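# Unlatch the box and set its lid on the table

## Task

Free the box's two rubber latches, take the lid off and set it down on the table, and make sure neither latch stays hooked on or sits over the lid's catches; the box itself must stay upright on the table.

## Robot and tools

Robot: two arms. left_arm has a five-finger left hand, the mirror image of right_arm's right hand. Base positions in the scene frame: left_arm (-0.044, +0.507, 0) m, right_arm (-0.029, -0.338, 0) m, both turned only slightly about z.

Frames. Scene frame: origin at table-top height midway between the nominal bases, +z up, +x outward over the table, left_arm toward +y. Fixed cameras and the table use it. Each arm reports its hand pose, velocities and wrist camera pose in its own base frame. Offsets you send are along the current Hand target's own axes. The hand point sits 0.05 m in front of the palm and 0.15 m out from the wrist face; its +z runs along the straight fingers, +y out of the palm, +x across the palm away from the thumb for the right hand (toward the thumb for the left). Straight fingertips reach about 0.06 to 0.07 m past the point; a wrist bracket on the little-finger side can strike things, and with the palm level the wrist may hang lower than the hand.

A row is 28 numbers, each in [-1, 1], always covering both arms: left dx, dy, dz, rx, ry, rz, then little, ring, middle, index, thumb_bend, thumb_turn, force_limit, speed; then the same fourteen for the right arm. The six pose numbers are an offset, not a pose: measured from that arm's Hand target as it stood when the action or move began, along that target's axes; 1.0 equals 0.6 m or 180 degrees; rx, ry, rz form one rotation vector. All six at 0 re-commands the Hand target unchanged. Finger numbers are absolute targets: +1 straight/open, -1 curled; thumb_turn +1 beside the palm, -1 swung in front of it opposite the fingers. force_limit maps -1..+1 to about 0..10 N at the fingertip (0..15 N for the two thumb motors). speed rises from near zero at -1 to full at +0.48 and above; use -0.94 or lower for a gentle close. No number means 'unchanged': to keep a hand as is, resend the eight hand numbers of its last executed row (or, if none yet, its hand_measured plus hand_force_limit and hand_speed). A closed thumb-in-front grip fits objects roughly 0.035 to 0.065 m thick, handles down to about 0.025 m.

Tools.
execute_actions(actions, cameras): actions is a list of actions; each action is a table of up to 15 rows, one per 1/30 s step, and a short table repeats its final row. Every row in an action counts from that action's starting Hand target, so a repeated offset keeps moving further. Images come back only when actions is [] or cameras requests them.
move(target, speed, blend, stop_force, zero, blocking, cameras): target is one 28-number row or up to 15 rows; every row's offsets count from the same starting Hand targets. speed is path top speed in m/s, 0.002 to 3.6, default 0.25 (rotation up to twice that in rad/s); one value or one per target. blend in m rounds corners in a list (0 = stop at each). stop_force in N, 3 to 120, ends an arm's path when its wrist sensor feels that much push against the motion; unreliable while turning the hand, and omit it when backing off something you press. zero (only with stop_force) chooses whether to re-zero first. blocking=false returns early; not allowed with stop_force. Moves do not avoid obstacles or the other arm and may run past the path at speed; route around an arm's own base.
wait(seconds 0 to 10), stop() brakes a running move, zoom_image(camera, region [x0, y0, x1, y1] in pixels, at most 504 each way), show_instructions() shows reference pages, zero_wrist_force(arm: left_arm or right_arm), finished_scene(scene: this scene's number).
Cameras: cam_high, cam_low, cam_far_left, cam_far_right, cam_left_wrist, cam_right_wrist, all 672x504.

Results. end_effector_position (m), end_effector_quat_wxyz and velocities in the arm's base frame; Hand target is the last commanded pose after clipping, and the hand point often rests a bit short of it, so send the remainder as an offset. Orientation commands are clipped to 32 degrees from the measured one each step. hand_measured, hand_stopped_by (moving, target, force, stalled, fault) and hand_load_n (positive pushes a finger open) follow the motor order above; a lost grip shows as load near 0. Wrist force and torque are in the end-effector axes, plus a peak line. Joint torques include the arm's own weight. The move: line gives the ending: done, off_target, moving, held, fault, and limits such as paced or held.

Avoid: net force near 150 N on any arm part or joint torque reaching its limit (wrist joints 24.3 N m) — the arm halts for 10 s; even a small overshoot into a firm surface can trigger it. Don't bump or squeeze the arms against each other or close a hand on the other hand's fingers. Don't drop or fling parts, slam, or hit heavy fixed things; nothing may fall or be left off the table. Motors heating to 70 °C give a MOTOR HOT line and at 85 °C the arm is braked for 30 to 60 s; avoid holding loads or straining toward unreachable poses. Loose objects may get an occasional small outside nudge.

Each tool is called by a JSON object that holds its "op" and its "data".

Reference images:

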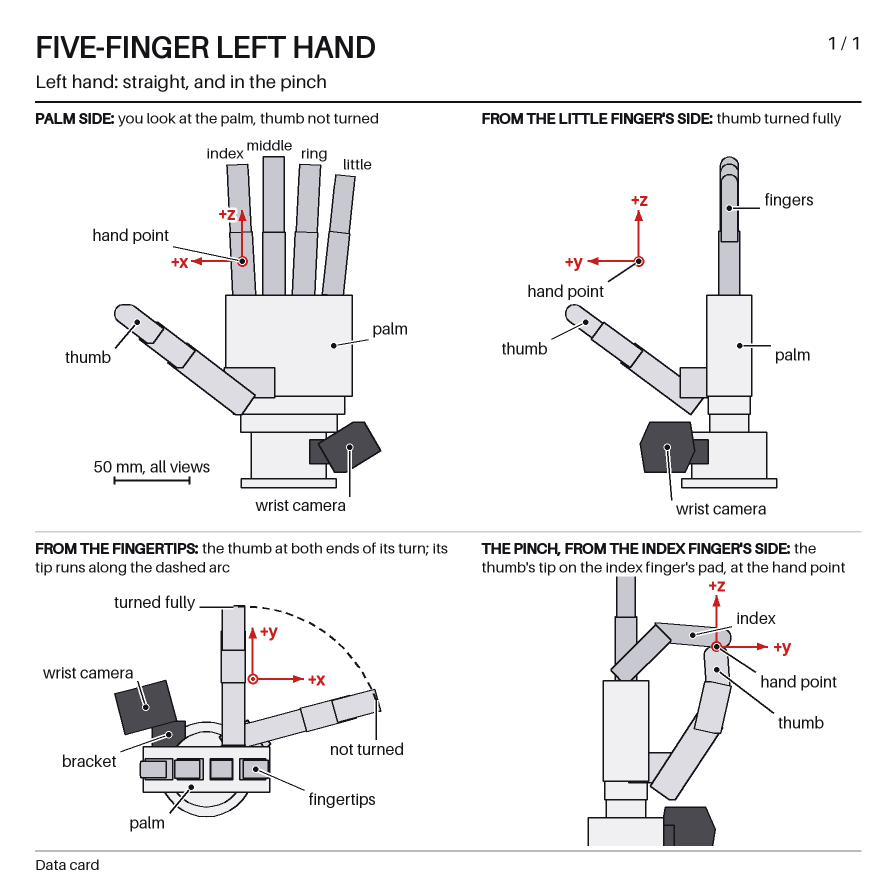

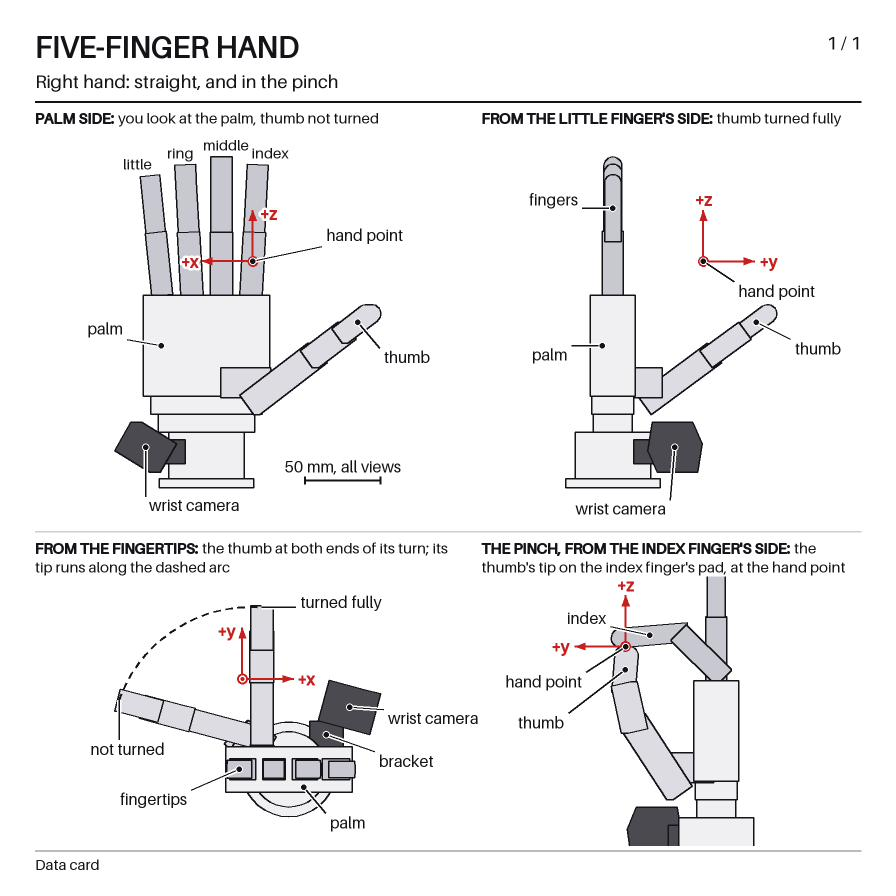

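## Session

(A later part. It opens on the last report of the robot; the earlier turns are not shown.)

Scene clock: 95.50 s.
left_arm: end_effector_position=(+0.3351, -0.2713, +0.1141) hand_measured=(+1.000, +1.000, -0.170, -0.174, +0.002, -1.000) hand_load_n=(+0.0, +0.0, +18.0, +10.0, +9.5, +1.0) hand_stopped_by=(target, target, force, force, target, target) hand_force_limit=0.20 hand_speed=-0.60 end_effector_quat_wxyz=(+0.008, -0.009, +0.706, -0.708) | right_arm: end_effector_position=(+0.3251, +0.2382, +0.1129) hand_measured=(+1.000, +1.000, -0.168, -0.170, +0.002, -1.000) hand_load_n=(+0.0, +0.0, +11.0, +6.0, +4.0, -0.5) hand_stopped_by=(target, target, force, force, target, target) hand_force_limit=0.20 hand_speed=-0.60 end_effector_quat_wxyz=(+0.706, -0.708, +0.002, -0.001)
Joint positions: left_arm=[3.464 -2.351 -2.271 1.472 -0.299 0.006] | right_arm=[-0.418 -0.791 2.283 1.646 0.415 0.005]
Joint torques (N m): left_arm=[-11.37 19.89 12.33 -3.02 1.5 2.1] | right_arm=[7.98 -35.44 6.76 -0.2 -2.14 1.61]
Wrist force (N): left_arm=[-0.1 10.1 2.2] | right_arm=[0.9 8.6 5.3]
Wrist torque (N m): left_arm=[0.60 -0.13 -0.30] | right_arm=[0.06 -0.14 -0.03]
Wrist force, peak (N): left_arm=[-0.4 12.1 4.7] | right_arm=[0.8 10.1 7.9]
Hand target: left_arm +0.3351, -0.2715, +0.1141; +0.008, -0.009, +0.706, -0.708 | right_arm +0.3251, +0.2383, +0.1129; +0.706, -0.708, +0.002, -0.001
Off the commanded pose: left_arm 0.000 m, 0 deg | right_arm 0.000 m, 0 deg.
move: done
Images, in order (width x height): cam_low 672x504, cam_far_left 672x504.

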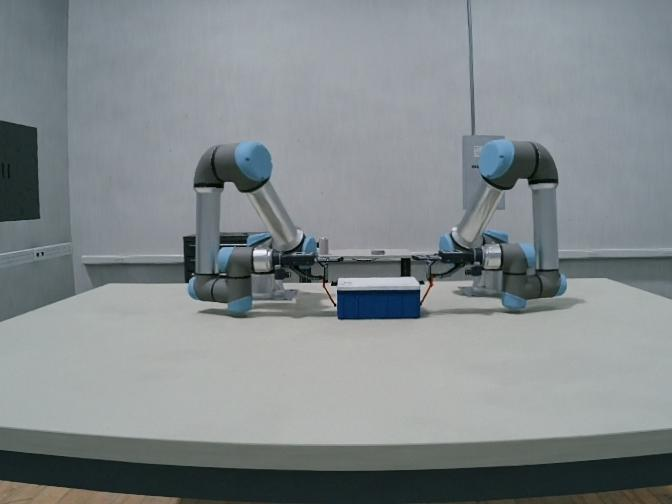

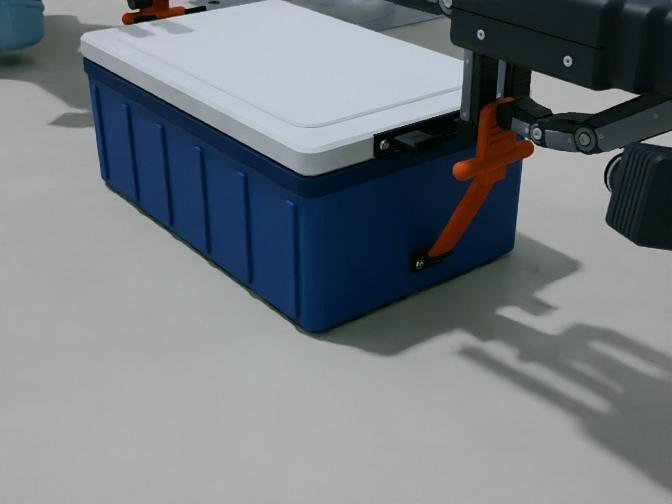

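{"op": "move", "data": {"target": [0,0.002,0.012,0,0,0, 1,1,-0.5,-0.5,0,-1,0.2,-0.6, 0,0.002,0.012,0,0,0, 1,1,-0.5,-0.5,0,-1,0.2,-0.6], "speed": 0.05}}

{"op": "move", "data": {"target": [0,0,0,0,0,0, 1,1,0.4,0.4,0.1,-1,0.2,-0.3, 0,0,0,0,0,0, 1,1,0.4,0.4,0.1,-1,0.2,-0.3], "speed": 0.05, "cameras": ["cam_low","cam_far_left","cam_far_right"]}}

{"op": "zoom_image", "data": {"camera": "cam_low", "region": [290, 220, 470, 340]}}

Scene clock: 100.93 s.
left_arm: end_effector_position=(+0.3353, -0.2786, +0.1129) hand_measured=(+1.000, +1.000, -0.170, -0.174, +0.002, -1.000) hand_load_n=(+0.0, +0.0, +15.0, +9.0, +7.0, +0.5) hand_stopped_by=(target, target, force, force, target, target) hand_force_limit=0.20 hand_speed=-0.60 end_effector_quat_wxyz=(+0.008, -0.009, +0.706, -0.708) | right_arm: end_effector_position=(+0.3251, +0.2454, +0.1117) hand_measured=(+1.000, +1.000, -0.168, -0.170, +0.002, -1.000) hand_load_n=(+0.0, +0.0, +9.0, +5.0, +2.0, -0.5) hand_stopped_by=(target, target, force, force, target, target) hand_force_limit=0.20 hand_speed=-0.60 end_effector_quat_wxyz=(+0.706, -0.708, +0.002, -0.001)
Joint positions: left_arm=[3.443 -2.355 -2.269 1.473 -0.278 0.007] | right_arm=[-0.398 -0.788 2.282 1.642 0.395 0.005]
Joint torques (N m): left_arm=[-13.23 17.84 11.4 1.89 1.56 2.1] | right_arm=[9.66 -22.18 -11.56 -0.58 -2.21 1.51]
Wrist force (N): left_arm=[0.1 5.3 -0.2] | right_arm=[0.4 4.0 2.9]
Wrist torque (N m): left_arm=[0.42 -0.20 -0.22] | right_arm=[-0.09 -0.06 -0.15]
Wrist force, peak (N): left_arm=[-0.2 10.7 2.4] | right_arm=[0.9 8.8 5.4]
Hand target: left_arm +0.3353, -0.2787, +0.1129; +0.008, -0.009, +0.706, -0.708 | right_arm +0.3251, +0.2455, +0.1117; +0.706, -0.708, +0.002, -0.001
Off the commanded pose: left_arm 0.000 m, 0 deg | right_arm 0.000 m, 0 deg.
move: done

Scene clock: 101.53 s.
left_arm: end_effector_position=(+0.3353, -0.2787, +0.1129) hand_measured=(+1.000, +1.000, +0.400, +0.400, +0.100, -1.000) hand_load_n=(+0.0, -0.5, +0.0, +0.0, +0.0, +0.0) hand_stopped_by=(target, target, target, target, target, target) hand_force_limit=0.20 hand_speed=-0.30 end_effector_quat_wxyz=(+0.008, -0.009, +0.706, -0.708) | right_arm: end_effector_position=(+0.3251, +0.2455, +0.1117) hand_measured=(+1.000, +1.000, +0.400, +0.400, +0.100, -1.000) hand_load_n=(+0.0, +0.0, +0.0, +0.0, +0.0, +0.0) hand_stopped_by=(target, target, target, target, target, target) hand_force_limit=0.20 hand_speed=-0.30 end_effector_quat_wxyz=(+0.706, -0.708, +0.002, -0.001)
Joint positions: left_arm=[3.443 -2.355 -2.269 1.473 -0.278 0.007] | right_arm=[-0.398 -0.788 2.282 1.642 0.394 0.005]
Joint torques (N m): left_arm=[-12.31 17.59 11.53 1.7 1.4 2.12] | right_arm=[8.82 -21.38 -11.03 -0.68 -2.2 1.31]
Wrist force (N): left_arm=[0.2 2.0 -1.3] | right_arm=[0.7 0.3 1.8]
Wrist torque (N m): left_arm=[0.28 -0.23 -0.15] | right_arm=[-0.27 -0.08 -0.20]
Wrist force, peak (N): left_arm=[-0.1 5.3 0.0] | right_arm=[0.7 3.9 3.1]
Hand target: left_arm +0.3353, -0.2787, +0.1129; +0.008, -0.009, +0.706, -0.708 | right_arm +0.3251, +0.2455, +0.1117; +0.706, -0.708, +0.002, -0.001
Off the commanded pose: left_arm 0.000 m, 0 deg | right_arm 0.000 m, 0 deg.
move: done
Images, in order (width x height): cam_low 672x504, cam_far_left 672x504, cam_far_right 672x504.

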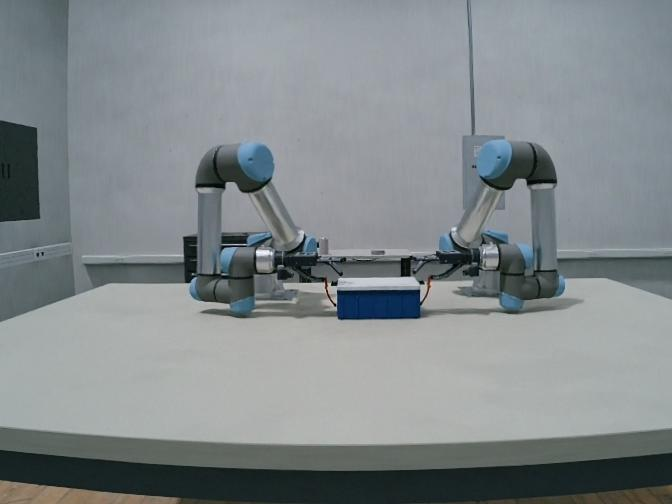

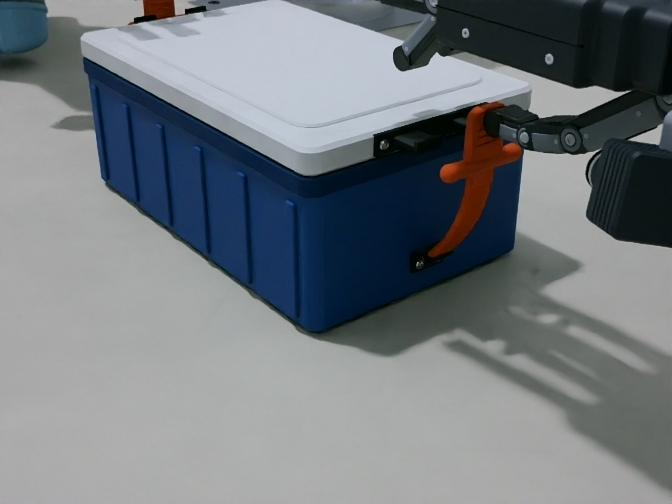

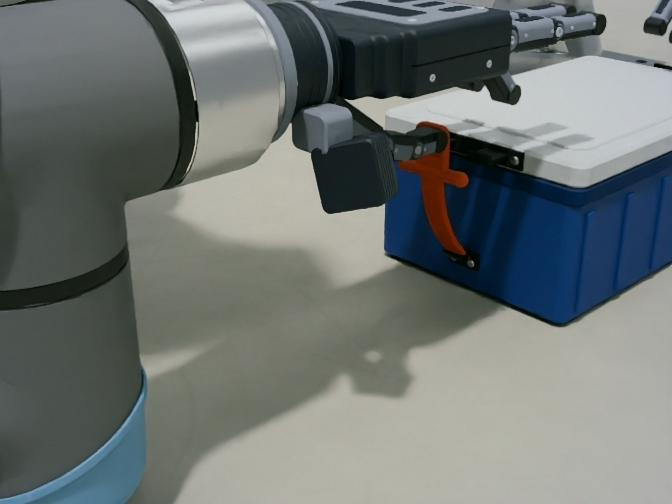

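Scaled by 2.800.

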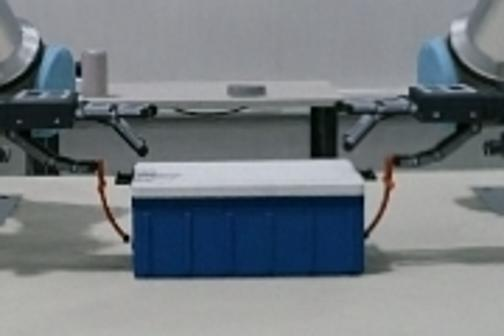

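{"op": "move", "data": {"target": [[0,0,-0.15,0,0,0, 1,1,0.4,0.4,0.1,-1,0.2,-0.3, 0,0,-0.15,0,0,0, 1,1,0.4,0.4,0.1,-1,0.2,-0.3],[-0.0623,-0.2785,-0.05,-0.5,0,0, 0.8,0.8,0.8,0.8,1,-1,0.2,0, 0.0448,-0.2805,-0.065,-0.5,0,0, 0.8,0.8,0.8,0.8,1,-1,0.2,0],[-0.0623,-0.2785,-0.05,-0.385,0.385,0.385, 0.8,0.8,0.8,0.8,1,-1,0.2,0, 0.0448,-0.2805,-0.065,-0.385,0.385,0.385, 0.8,0.8,0.8,0.8,1,-1,0.2,0],[-0.0623,-0.095,0.0447,0,0.7071,0.7071, 0.8,0.8,0.8,0.8,1,-1,0.2,0, 0.0448,-0.0972,0.0395,0,0.7071,0.7071, 0.8,0.8,0.8,0.8,1,-1,0.2,0]], "speed": [0.15,0.4,0.5,0.5], "blend": [0.02,0.02,0.02,0], "cameras": ["all"]}}

{"op": "zoom_image", "data": {"camera": "cam_low", "region": [290, 220, 470, 340]}}

Scene clock: 130.97 s.
left_arm: end_effector_position=(+0.3734, -0.3045, +0.1699) hand_measured=(+0.800, +0.800, +0.800, +0.800, +1.000, -1.000) hand_load_n=(+0.0, +0.0, +0.0, +0.0, +0.0, +0.0) hand_stopped_by=(target, target, target, target, target, target) hand_force_limit=0.20 hand_speed=0.00 end_effector_quat_wxyz=(+0.001, +1.000, +0.012, -0.001) | right_arm: end_effector_position=(+0.3521, +0.2692, +0.1699) hand_measured=(+0.800, +0.800, +0.800, +0.800, +1.000, -1.000) hand_load_n=(+0.0, +0.0, +0.0, +0.0, +0.0, +0.0) hand_stopped_by=(target, target, target, target, target, target) hand_force_limit=0.20 hand_speed=0.00 end_effector_quat_wxyz=(-0.001, +0.002, +1.000, -0.001)
Joint positions: left_arm=[2.843 -1.891 -1.631 1.951 -1.568 1.249] | right_arm=[0.223 -1.335 1.742 1.164 1.572 4.939]
Joint torques (N m): left_arm=[10.85 15.81 29.26 0.07 1.4 2.38] | right_arm=[9.17 -16.12 -15.23 0.83 2.58 1.46]
Wrist force (N): left_arm=[-0.9 0.7 0.1] | right_arm=[-0.1 -0.7 0.4]
Wrist torque (N m): left_arm=[0.06 0.01 -0.20] | right_arm=[-0.41 0.33 -0.18]
Wrist force, peak (N): left_arm=[0.0 2.8 -2.0] | right_arm=[1.0 0.4 2.6]
Hand target: left_arm +0.3734, -0.3045, +0.1699; +0.001, +1.000, +0.012, -0.001 | right_arm +0.3522, +0.2693, +0.1699; +0.000, +0.002, +1.000, -0.001
Off the commanded pose: left_arm 0.000 m, 0 deg | right_arm 0.000 m, 0 deg.
move: done; blend cut to 0 m at target 2

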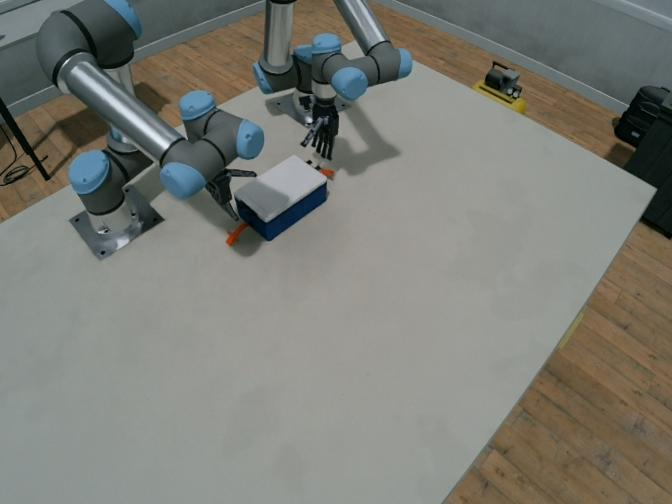

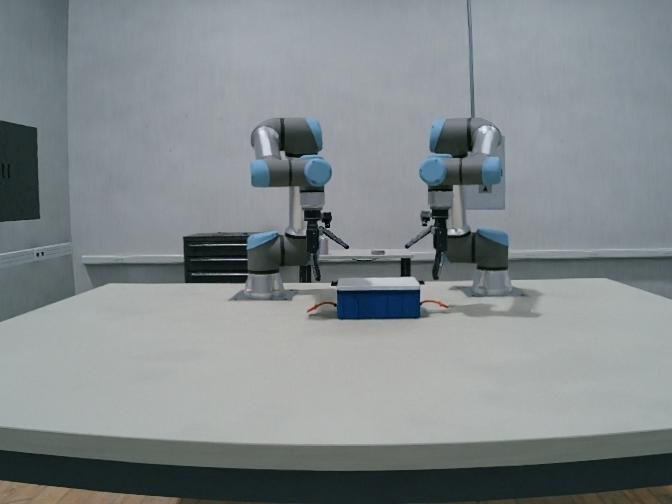

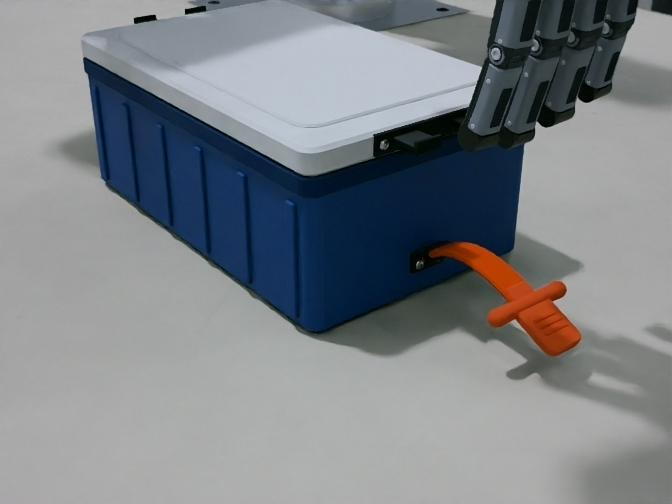

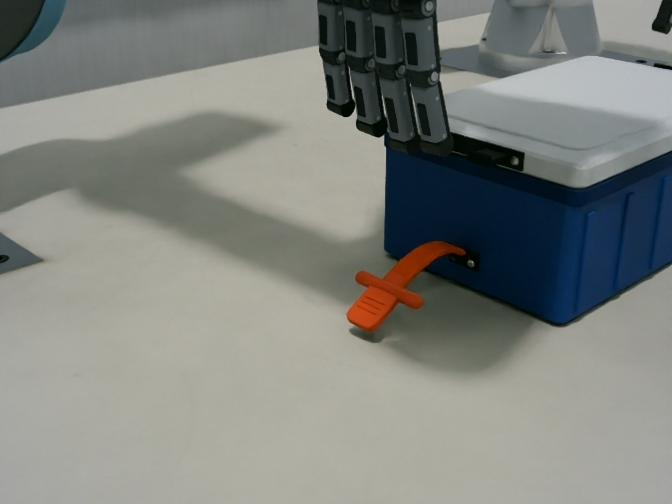

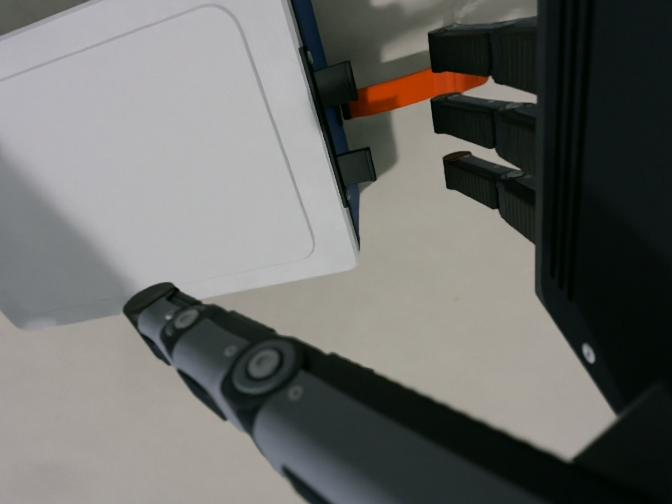

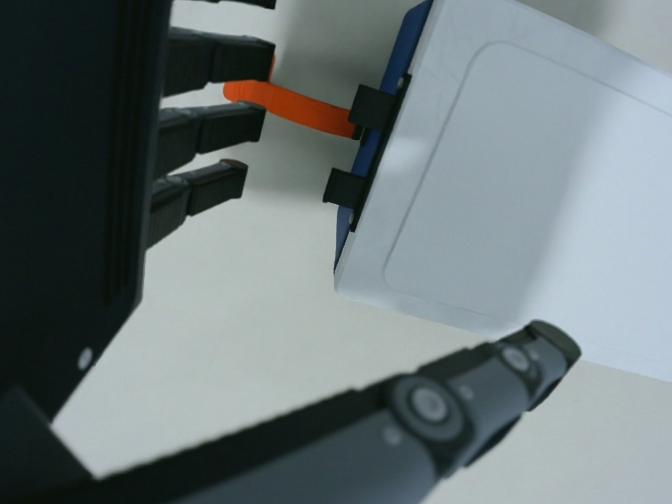

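Scaled by 2.800.

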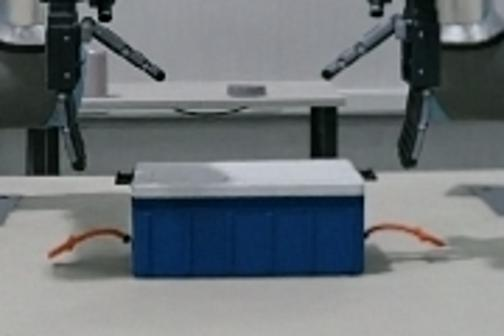

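{"op": "move", "data": {"target": [0.005,0.009,0.1165,0,0,0, 0.55,0.55,0.55,0.55,1,-1,0.2,0, -0.01,0.002,0.1165,0,0,0, 0.55,0.55,0.55,0.55,1,-1,0.2,0], "speed": 0.12}}

{"op": "move", "data": {"target": [0,0,0,0,0,0, 0.05,0.05,0.05,0.05,1,-1,-0.2,-0.5, 0,0,0,0,0,0, 0.05,0.05,0.05,0.05,1,-1,-0.2,-0.5], "speed": 0.1, "cameras": ["cam_low","cam_far_left","cam_far_right","cam_left_wrist","cam_right_wrist"]}}

{"op": "zoom_image", "data": {"camera": "cam_low", "region": [290, 220, 470, 340]}}

Scene clock: 142.87 s.
left_arm: end_effector_position=(+0.3764, -0.3100, +0.1002) hand_measured=(+0.550, +0.550, +0.550, +0.550, +1.000, -1.000) hand_load_n=(+0.0, +0.0, +0.0, +0.0, +0.0, +0.0) hand_stopped_by=(target, target, target, target, target, target) hand_force_limit=0.20 hand_speed=0.00 end_effector_quat_wxyz=(+0.001, +1.000, +0.012, -0.001) | right_arm: end_effector_position=(+0.3581, +0.2703, +0.1002) hand_measured=(+0.550, +0.550, +0.550, +0.550, +1.000, -1.000) hand_load_n=(+0.0, +0.0, +0.0, +0.0, +0.0, +0.0) hand_stopped_by=(target, target, target, target, target, target) hand_force_limit=0.20 hand_speed=0.00 end_effector_quat_wxyz=(+0.000, +0.002, +1.000, -0.001)
Joint positions: left_arm=[2.833 -1.978 -1.707 2.113 -1.568 1.238] | right_arm=[0.222 -1.243 1.821 0.994 1.572 4.938]
Joint torques (N m): left_arm=[-12.87 17.8 6.85 -0.02 1.32 -2.39] | right_arm=[8.7 -18.79 -4.67 1.03 -2.22 1.41]
Wrist force (N): left_arm=[-0.6 0.7 0.3] | right_arm=[0.0 -0.8 0.2]
Wrist torque (N m): left_arm=[0.07 -0.03 -0.08] | right_arm=[-0.42 0.31 -0.02]
Wrist force, peak (N): left_arm=[-1.2 1.0 0.7] | right_arm=[0.3 -1.1 1.1]
Hand target: left_arm +0.3764, -0.3100, +0.1000; +0.001, +1.000, +0.012, -0.001 | right_arm +0.3581, +0.2703, +0.1000; +0.000, +0.002, +1.000, -0.001
Off the commanded pose: left_arm 0.000 m, 0 deg | right_arm 0.000 m, 0 deg.
move: done

Scene clock: 143.50 s.
left_arm: end_effector_position=(+0.3764, -0.3100, +0.1000) hand_measured=(+0.050, +0.050, +0.144, +0.050, +1.000, -1.000) hand_load_n=(+0.5, +0.5, +0.0, +0.0, +0.0, +0.0) hand_stopped_by=(target, target, force, target, target, target) hand_force_limit=-0.20 hand_speed=-0.50 end_effector_quat_wxyz=(+0.001, +1.000, +0.012, -0.001) | right_arm: end_effector_position=(+0.3581, +0.2703, +0.1000) hand_measured=(+0.050, +0.050, +0.050, +0.050, +1.000, -1.000) hand_load_n=(+0.0, +0.0, +0.0, +0.0, +0.0, +0.0) hand_stopped_by=(target, target, target, target, target, target) hand_force_limit=-0.20 hand_speed=-0.50 end_effector_quat_wxyz=(+0.000, +0.002, +1.000, -0.001)
Joint positions: left_arm=[2.833 -1.978 -1.707 2.113 -1.568 1.238] | right_arm=[0.222 -1.242 1.821 0.993 1.572 4.938]
Joint torques (N m): left_arm=[-11.31 22.87 11.81 -0.14 1.14 -2.24] | right_arm=[8.63 -18.62 -6.24 0.91 -1.47 1.45]
Wrist force (N): left_arm=[-0.9 0.9 0.3] | right_arm=[0.2 -1.0 0.7]
Wrist torque (N m): left_arm=[0.10 0.01 -0.10] | right_arm=[-0.47 0.28 -0.02]
Wrist force, peak (N): left_arm=[-0.9 -3.0 2.9] | right_arm=[0.2 -1.0 0.7]
Hand target: left_arm +0.3764, -0.3100, +0.1000; +0.001, +1.000, +0.012, -0.001 | right_arm +0.3581, +0.2703, +0.1000; +0.000, +0.002, +1.000, -0.001
Off the commanded pose: left_arm 0.000 m, 0 deg | right_arm 0.000 m, 0 deg.
move: done
Images, in order (width x height): cam_low 672x504, cam_far_left 672x504, cam_far_right 672x504, cam_left_wrist 672x504, cam_right_wrist 672x504.

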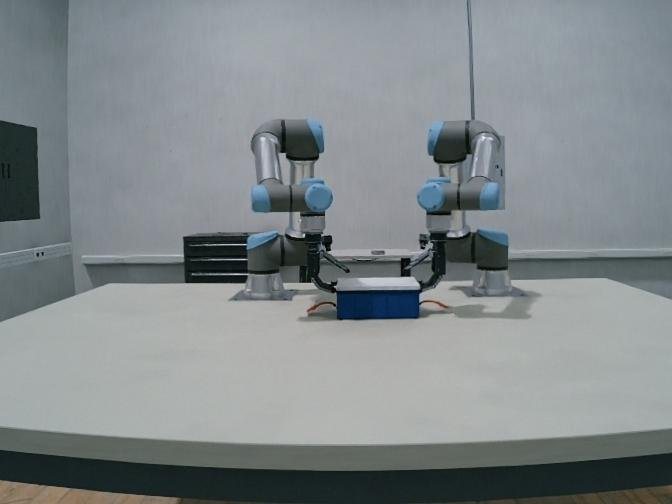

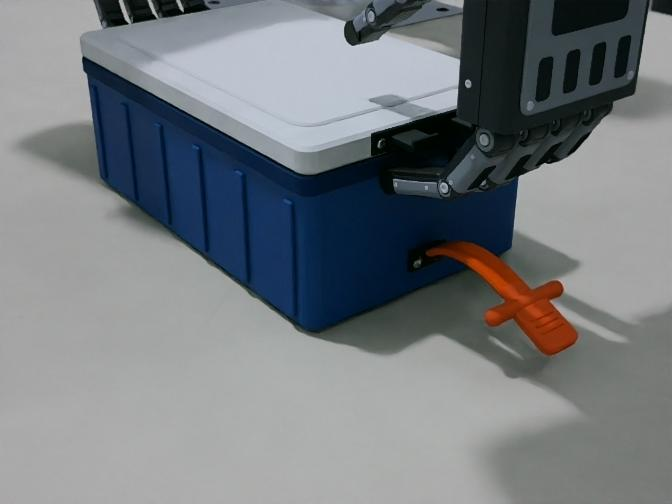

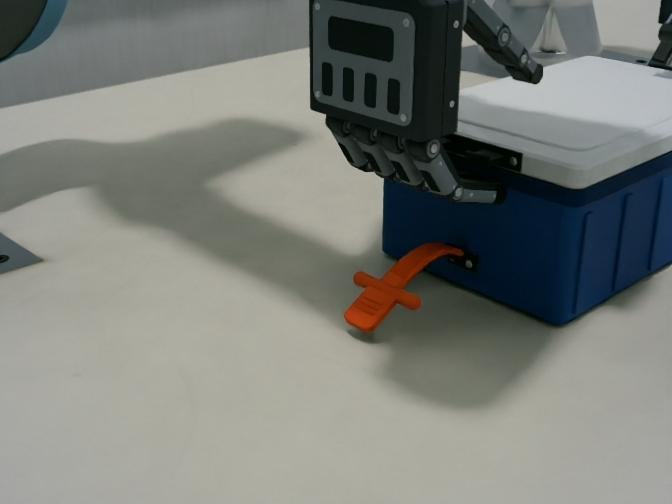

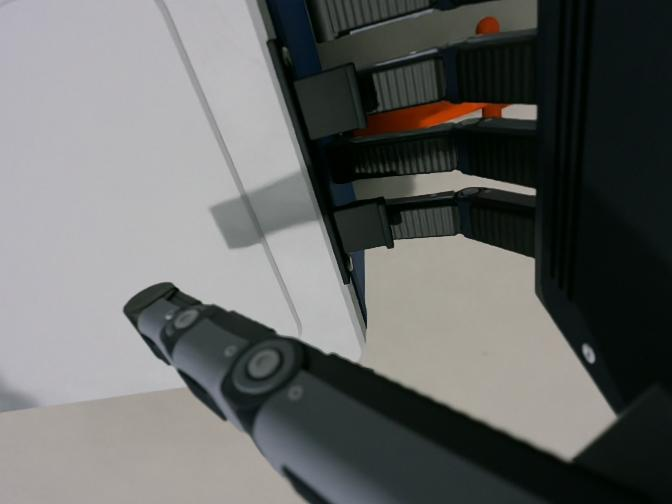

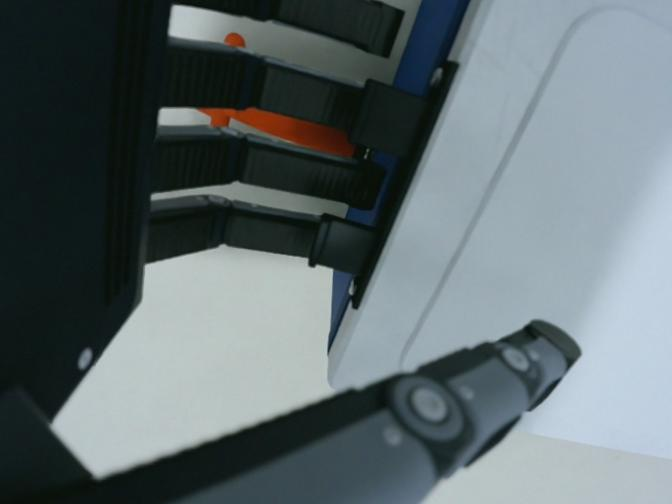

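Scaled by 2.800.

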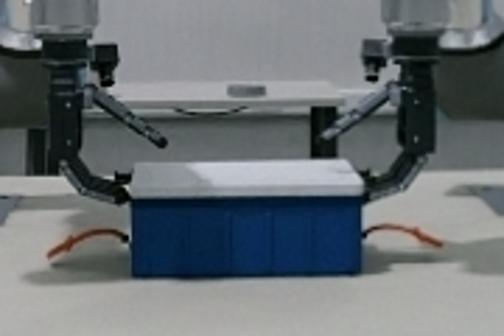

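{"op": "move", "data": {"target": [0,-0.006,0,0,0,0, 0.05,0.05,0.144,0.05,1,-1,-0.2,-0.5, 0,0,0,0,0,0, 0.05,0.05,0.05,0.05,1,-1,-0.2,-0.5], "speed": 0.05}}

{"op": "move", "data": {"target": [0,0,-0.04,0,0,0, 0.05,0.05,0.06,0.05,1,-1,-0.2,-0.5, 0,0,-0.04,0,0,0, 0.05,0.05,0.05,0.05,1,-1,-0.2,-0.5], "speed": 0.08, "cameras": ["cam_low","cam_left_wrist"]}}

{"op": "zoom_image", "data": {"camera": "cam_low", "region": [290, 220, 470, 340]}}

Scene clock: 152.83 s.
left_arm: end_effector_position=(+0.3763, -0.3066, +0.1000) hand_measured=(+0.050, +0.050, +0.144, +0.050, +1.000, -1.000) hand_load_n=(+0.0, +0.0, +0.0, +0.0, +0.0, +0.0) hand_stopped_by=(target, target, target, target, target, target) hand_force_limit=-0.20 hand_speed=-0.50 end_effector_quat_wxyz=(+0.001, +1.000, +0.012, -0.001) | right_arm: end_effector_position=(+0.3581, +0.2703, +0.1000) hand_measured=(+0.050, +0.050, +0.050, +0.050, +1.000, -1.000) hand_load_n=(+0.0, +0.0, +0.0, +0.0, +0.0, +0.0) hand_stopped_by=(target, target, target, target, target, target) hand_force_limit=-0.20 hand_speed=-0.50 end_effector_quat_wxyz=(+0.000, +0.002, +1.000, -0.001)
Joint positions: left_arm=[2.841 -1.973 -1.714 2.115 -1.568 1.246] | right_arm=[0.222 -1.242 1.821 0.993 1.572 4.938]
Joint torques (N m): left_arm=[10.66 41.32 7.04 0.04 0.1 1.97] | right_arm=[7.05 -18.51 -14.62 0.87 2.48 1.41]
Wrist force (N): left_arm=[-0.6 0.9 0.4] | right_arm=[0.1 -1.0 0.5]
Wrist torque (N m): left_arm=[0.08 -0.04 -0.18] | right_arm=[-0.45 0.29 -0.02]
Wrist force, peak (N): left_arm=[-0.9 1.2 0.4] | right_arm=[0.3 -1.1 0.8]
Hand target: left_arm +0.3763, -0.3064, +0.1000; +0.001, +1.000, +0.012, -0.001 | right_arm +0.3581, +0.2703, +0.1000; +0.000, +0.002, +1.000, -0.001
Off the commanded pose: left_arm 0.000 m, 0 deg | right_arm 0.000 m, 0 deg.
move: done

Scene clock: 153.83 s.
left_arm: end_effector_position=(+0.3763, -0.3063, +0.1239) hand_measured=(+0.050, +0.050, +0.060, +0.050, +1.000, -1.000) hand_load_n=(+0.0, +1.0, +0.0, +1.0, +0.0, +0.0) hand_stopped_by=(target, target, target, target, target, target) hand_force_limit=-0.20 hand_speed=-0.50 end_effector_quat_wxyz=(+0.001, +1.000, +0.012, -0.001) | right_arm: end_effector_position=(+0.3581, +0.2704, +0.1239) hand_measured=(+0.050, +0.050, +0.050, +0.050, +1.000, -1.000) hand_load_n=(+0.0, +0.5, +0.0, +0.5, +0.0, +0.0) hand_stopped_by=(target, target, target, target, target, target) hand_force_limit=-0.20 hand_speed=-0.50 end_effector_quat_wxyz=(+0.000, +0.002, +1.000, -0.001)
Joint positions: left_arm=[2.841 -1.945 -1.685 2.059 -1.568 1.247] | right_arm=[0.223 -1.272 1.792 1.053 1.572 4.939]
Joint torques (N m): left_arm=[10.14 39.96 28.32 -4.48 1.12 2.16] | right_arm=[6.3 -39.58 -25.42 3.69 0.75 0.56]
Wrist force (N): left_arm=[-0.9 1.1 1.8] | right_arm=[0.1 -0.5 2.1]
Wrist torque (N m): left_arm=[0.10 0.06 -0.21] | right_arm=[-0.41 0.26 -0.05]
Wrist force, peak (N): left_arm=[-0.9 1.1 2.1] | right_arm=[0.0 -1.0 2.2]
Hand target: left_arm +0.3763, -0.3063, +0.1240; +0.001, +1.000, +0.012, -0.001 | right_arm +0.3581, +0.2703, +0.1240; +0.000, +0.002, +1.000, -0.001
Off the commanded pose: left_arm 0.000 m, 0 deg | right_arm 0.000 m, 0 deg.
move: done
Images, in order (width x height): cam_low 672x504, cam_left_wrist 672x504.

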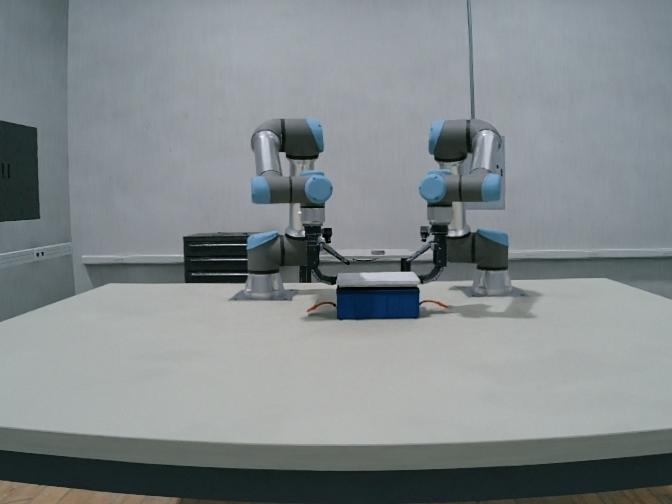

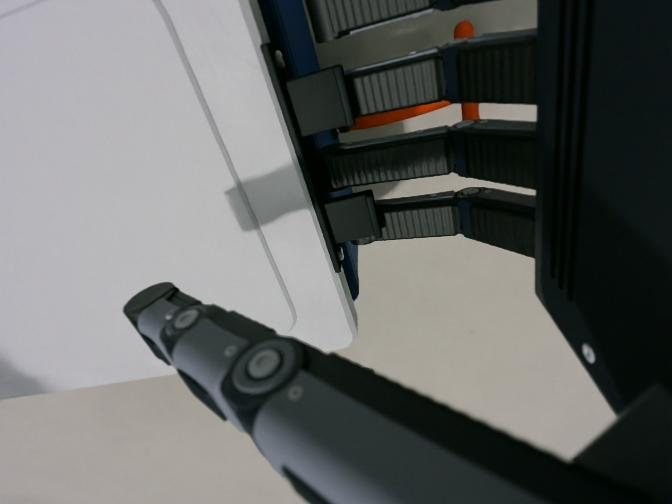

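Scaled by 2.800.

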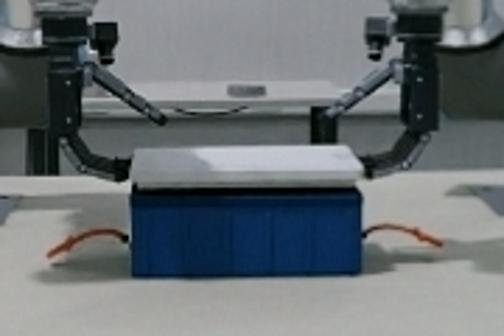

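{"op": "move", "data": {"target": [[0,0,-0.075,0,0,0, 0.05,0.05,0.06,0.05,1,-1,-0.2,-0.5, 0,0,-0.075,0,0,0, 0.05,0.05,0.05,0.05,1,-1,-0.2,-0.5],[0.367,0,-0.075,0,0,0, 0.05,0.05,0.06,0.05,1,-1,-0.2,-0.5, -0.367,0,-0.075,0,0,0, 0.05,0.05,0.05,0.05,1,-1,-0.2,-0.5],[0.367,0,0.135,0,0,0, 0.05,0.05,0.06,0.05,1,-1,-0.2,-0.5, -0.367,0,0.135,0,0,0, 0.05,0.05,0.05,0.05,1,-1,-0.2,-0.5]], "speed": [0.12,0.15,0.1], "blend": [0.02,0.02,0], "cameras": ["cam_low"]}}

{"op": "zoom_image", "data": {"camera": "cam_low", "region": [290, 260, 490, 370]}}

Scene clock: 161.63 s.
left_arm: end_effector_position=(+0.5963, -0.3013, +0.0428) hand_measured=(+0.050, +0.050, +0.060, +0.050, +1.000, -1.000) hand_load_n=(+0.0, +1.5, +0.0, +1.5, +0.0, +0.0) hand_stopped_by=(target, target, target, target, target, target) hand_force_limit=-0.20 hand_speed=-0.50 end_effector_quat_wxyz=(+0.001, +1.000, +0.012, -0.001) | right_arm: end_effector_position=(+0.5782, +0.2694, +0.0430) hand_measured=(+0.050, +0.050, +0.050, +0.050, +1.000, -1.000) hand_load_n=(-0.5, +1.0, +0.0, +0.5, +0.0, +0.0) hand_stopped_by=(target, target, target, target, target, target) hand_force_limit=-0.20 hand_speed=-0.50 end_effector_quat_wxyz=(+0.000, +0.002, +1.000, -0.001)
Joint positions: left_arm=[2.957 -2.464 -1.032 1.924 -1.568 1.362] | right_arm=[0.137 -0.748 1.162 1.157 1.573 4.853]
Joint torques (N m): left_arm=[-13.69 35.58 9.15 -0.26 2 -2.32] | right_arm=[-0.98 -38.56 -6.62 1.01 -2.84 1.13]
Wrist force (N): left_arm=[-0.9 -1.2 1.8] | right_arm=[0.3 -2.8 2.0]
Wrist torque (N m): left_arm=[-0.06 0.10 -0.15] | right_arm=[-0.49 0.24 -0.03]
Wrist force, peak (N): left_arm=[-0.7 1.0 2.7] | right_arm=[0.2 -2.8 2.6]
Hand target: left_arm +0.5963, -0.3013, +0.0426; +0.001, +1.000, +0.012, -0.001 | right_arm +0.5783, +0.2694, +0.0428; +0.000, +0.002, +1.000, -0.001
Off the commanded pose: left_arm 0.000 m, 0 deg | right_arm 0.000 m, 0 deg.
move: done
Images, in order (width x height): cam_low 672x504.

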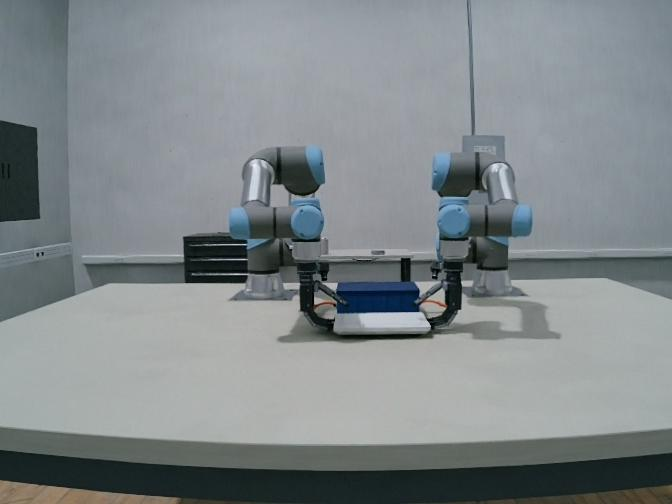

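Scaled by 2.520.

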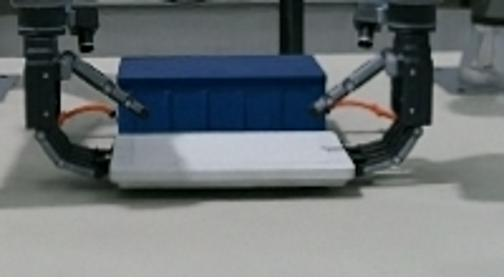

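{"op": "move", "data": {"target": [0,0,0.0167,0,0,0, 0.05,0.05,0.06,0.05,1,-1,-0.2,-0.5, 0,0,0.0167,0,0,0, 0.05,0.05,0.05,0.05,1,-1,-0.2,-0.5], "speed": 0.012, "stop_force": 4, "cameras": ["cam_low"]}}

{"op": "zoom_image", "data": {"camera": "cam_low", "region": [290, 260, 490, 370]}}

Scene clock: 167.20 s.
left_arm: end_effector_position=(+0.5963, -0.3014, +0.0326) hand_measured=(+0.050, +0.050, +0.060, +0.050, +1.000, -1.000) hand_load_n=(+0.5, +1.5, -0.5, +1.5, +0.0, +0.0) hand_stopped_by=(target, target, target, target, target, target) hand_force_limit=-0.20 hand_speed=-0.50 end_effector_quat_wxyz=(+0.001, +1.000, +0.012, -0.001) | right_arm: end_effector_position=(+0.5782, +0.2694, +0.0328) hand_measured=(+0.050, +0.050, +0.050, +0.050, +1.000, -1.000) hand_load_n=(+0.0, +1.0, +0.0, +1.0, +0.0, +0.0) hand_stopped_by=(target, target, target, target, target, target) hand_force_limit=-0.20 hand_speed=-0.50 end_effector_quat_wxyz=(+0.000, +0.002, +1.000, -0.001)
Joint positions: left_arm=[2.957 -2.474 -1.041 1.943 -1.568 1.362] | right_arm=[0.137 -0.737 1.171 1.138 1.572 4.853]
Joint torques (N m): left_arm=[-13.39 35.76 9.31 -0.04 1.73 -2.38] | right_arm=[-3.97 -39.28 -6.24 0.78 -2.56 -1]
Wrist force (N): left_arm=[-0.9 -1.5 1.2] | right_arm=[0.1 -2.6 2.0]
Wrist torque (N m): left_arm=[0.00 0.09 -0.14] | right_arm=[-0.43 0.27 -0.04]
Wrist force, peak (N): left_arm=[-0.7 -1.0 2.4] | right_arm=[0.1 -3.1 2.2]
Hand target: left_arm +0.5963, -0.3014, +0.0326; +0.001, +1.000, +0.012, -0.001 | right_arm +0.5782, +0.2694, +0.0328; +0.000, +0.002, +1.000, -0.001
Off the commanded pose: left_arm 0.000 m, 0 deg | right_arm 0.000 m, 0 deg.
move: done
Images, in order (width x height): cam_low 672x504.

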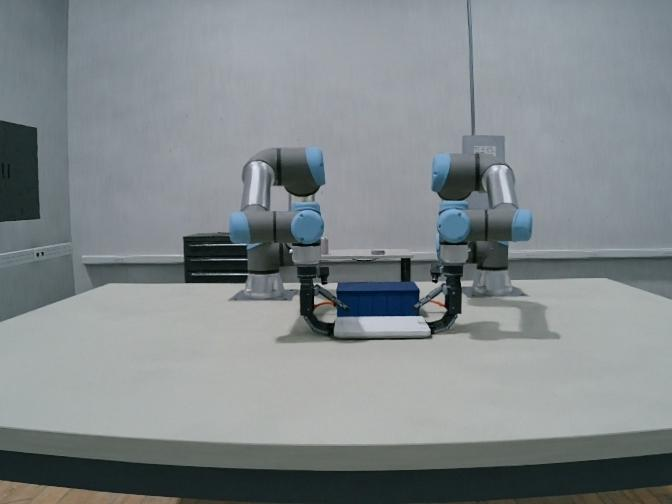

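Scaled by 2.520.

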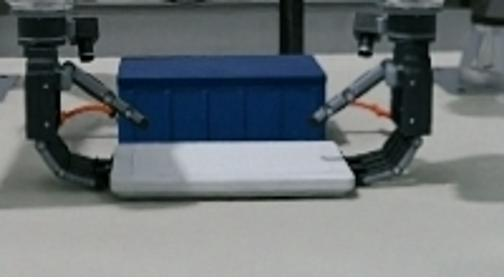

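{"op": "move", "data": {"target": [0,0,0.0085,0,0,0, 0.05,0.05,0.06,0.05,1,-1,-0.2,-0.5, 0,0,0.0085,0,0,0, 0.05,0.05,0.05,0.05,1,-1,-0.2,-0.5], "speed": 0.01, "stop_force": 4}}

Scene clock: 171.33 s.
left_arm: end_effector_position=(+0.5963, -0.3014, +0.0322) hand_measured=(+0.050, +0.050, +0.060, +0.050, +1.000, -1.000) hand_load_n=(+0.5, +1.5, -5.0, +1.0, +0.0, +0.0) hand_stopped_by=(target, target, target, target, target, target) hand_force_limit=-0.20 hand_speed=-0.50 end_effector_quat_wxyz=(+0.001, +1.000, +0.012, -0.001) | right_arm: end_effector_position=(+0.5782, +0.2694, +0.0305) hand_measured=(+0.050, +0.050, +0.050, +0.050, +1.000, -1.000) hand_load_n=(+0.0, +1.0, -2.5, +0.5, -0.5, +0.0) hand_stopped_by=(target, target, target, target, target, target) hand_force_limit=-0.20 hand_speed=-0.50 end_effector_quat_wxyz=(+0.000, +0.002, +1.000, -0.001)
Joint positions: left_arm=[2.957 -2.474 -1.041 1.943 -1.568 1.362] | right_arm=[0.137 -0.734 1.173 1.134 1.572 4.853]
Joint torques (N m): left_arm=[-13.2 55.69 27.82 -3.91 1.68 -2] | right_arm=[5.06 -57.7 -26.3 3.24 -2.72 -0.76]
Wrist force (N): left_arm=[-1.3 -3.8 -3.2] | right_arm=[1.0 -4.7 -1.7]
Wrist torque (N m): left_arm=[-0.06 -0.01 -0.08] | right_arm=[-0.48 0.34 -0.08]
Wrist force, peak (N): left_arm=[-0.9 -5.9 -5.2] | right_arm=[0.3 -8.4 -5.5]
Hand target: left_arm +0.5963, -0.3014, +0.0322; +0.001, +1.000, +0.012, -0.001 (not the last commanded pose) | right_arm +0.5782, +0.2694, +0.0305; +0.000, +0.002, +1.000, -0.001 (not the last commanded pose)
Off the commanded pose: left_arm 0.005 m, 0 deg | right_arm 0.003 m, 0 deg.
move: contact (left_arm, right_arm)


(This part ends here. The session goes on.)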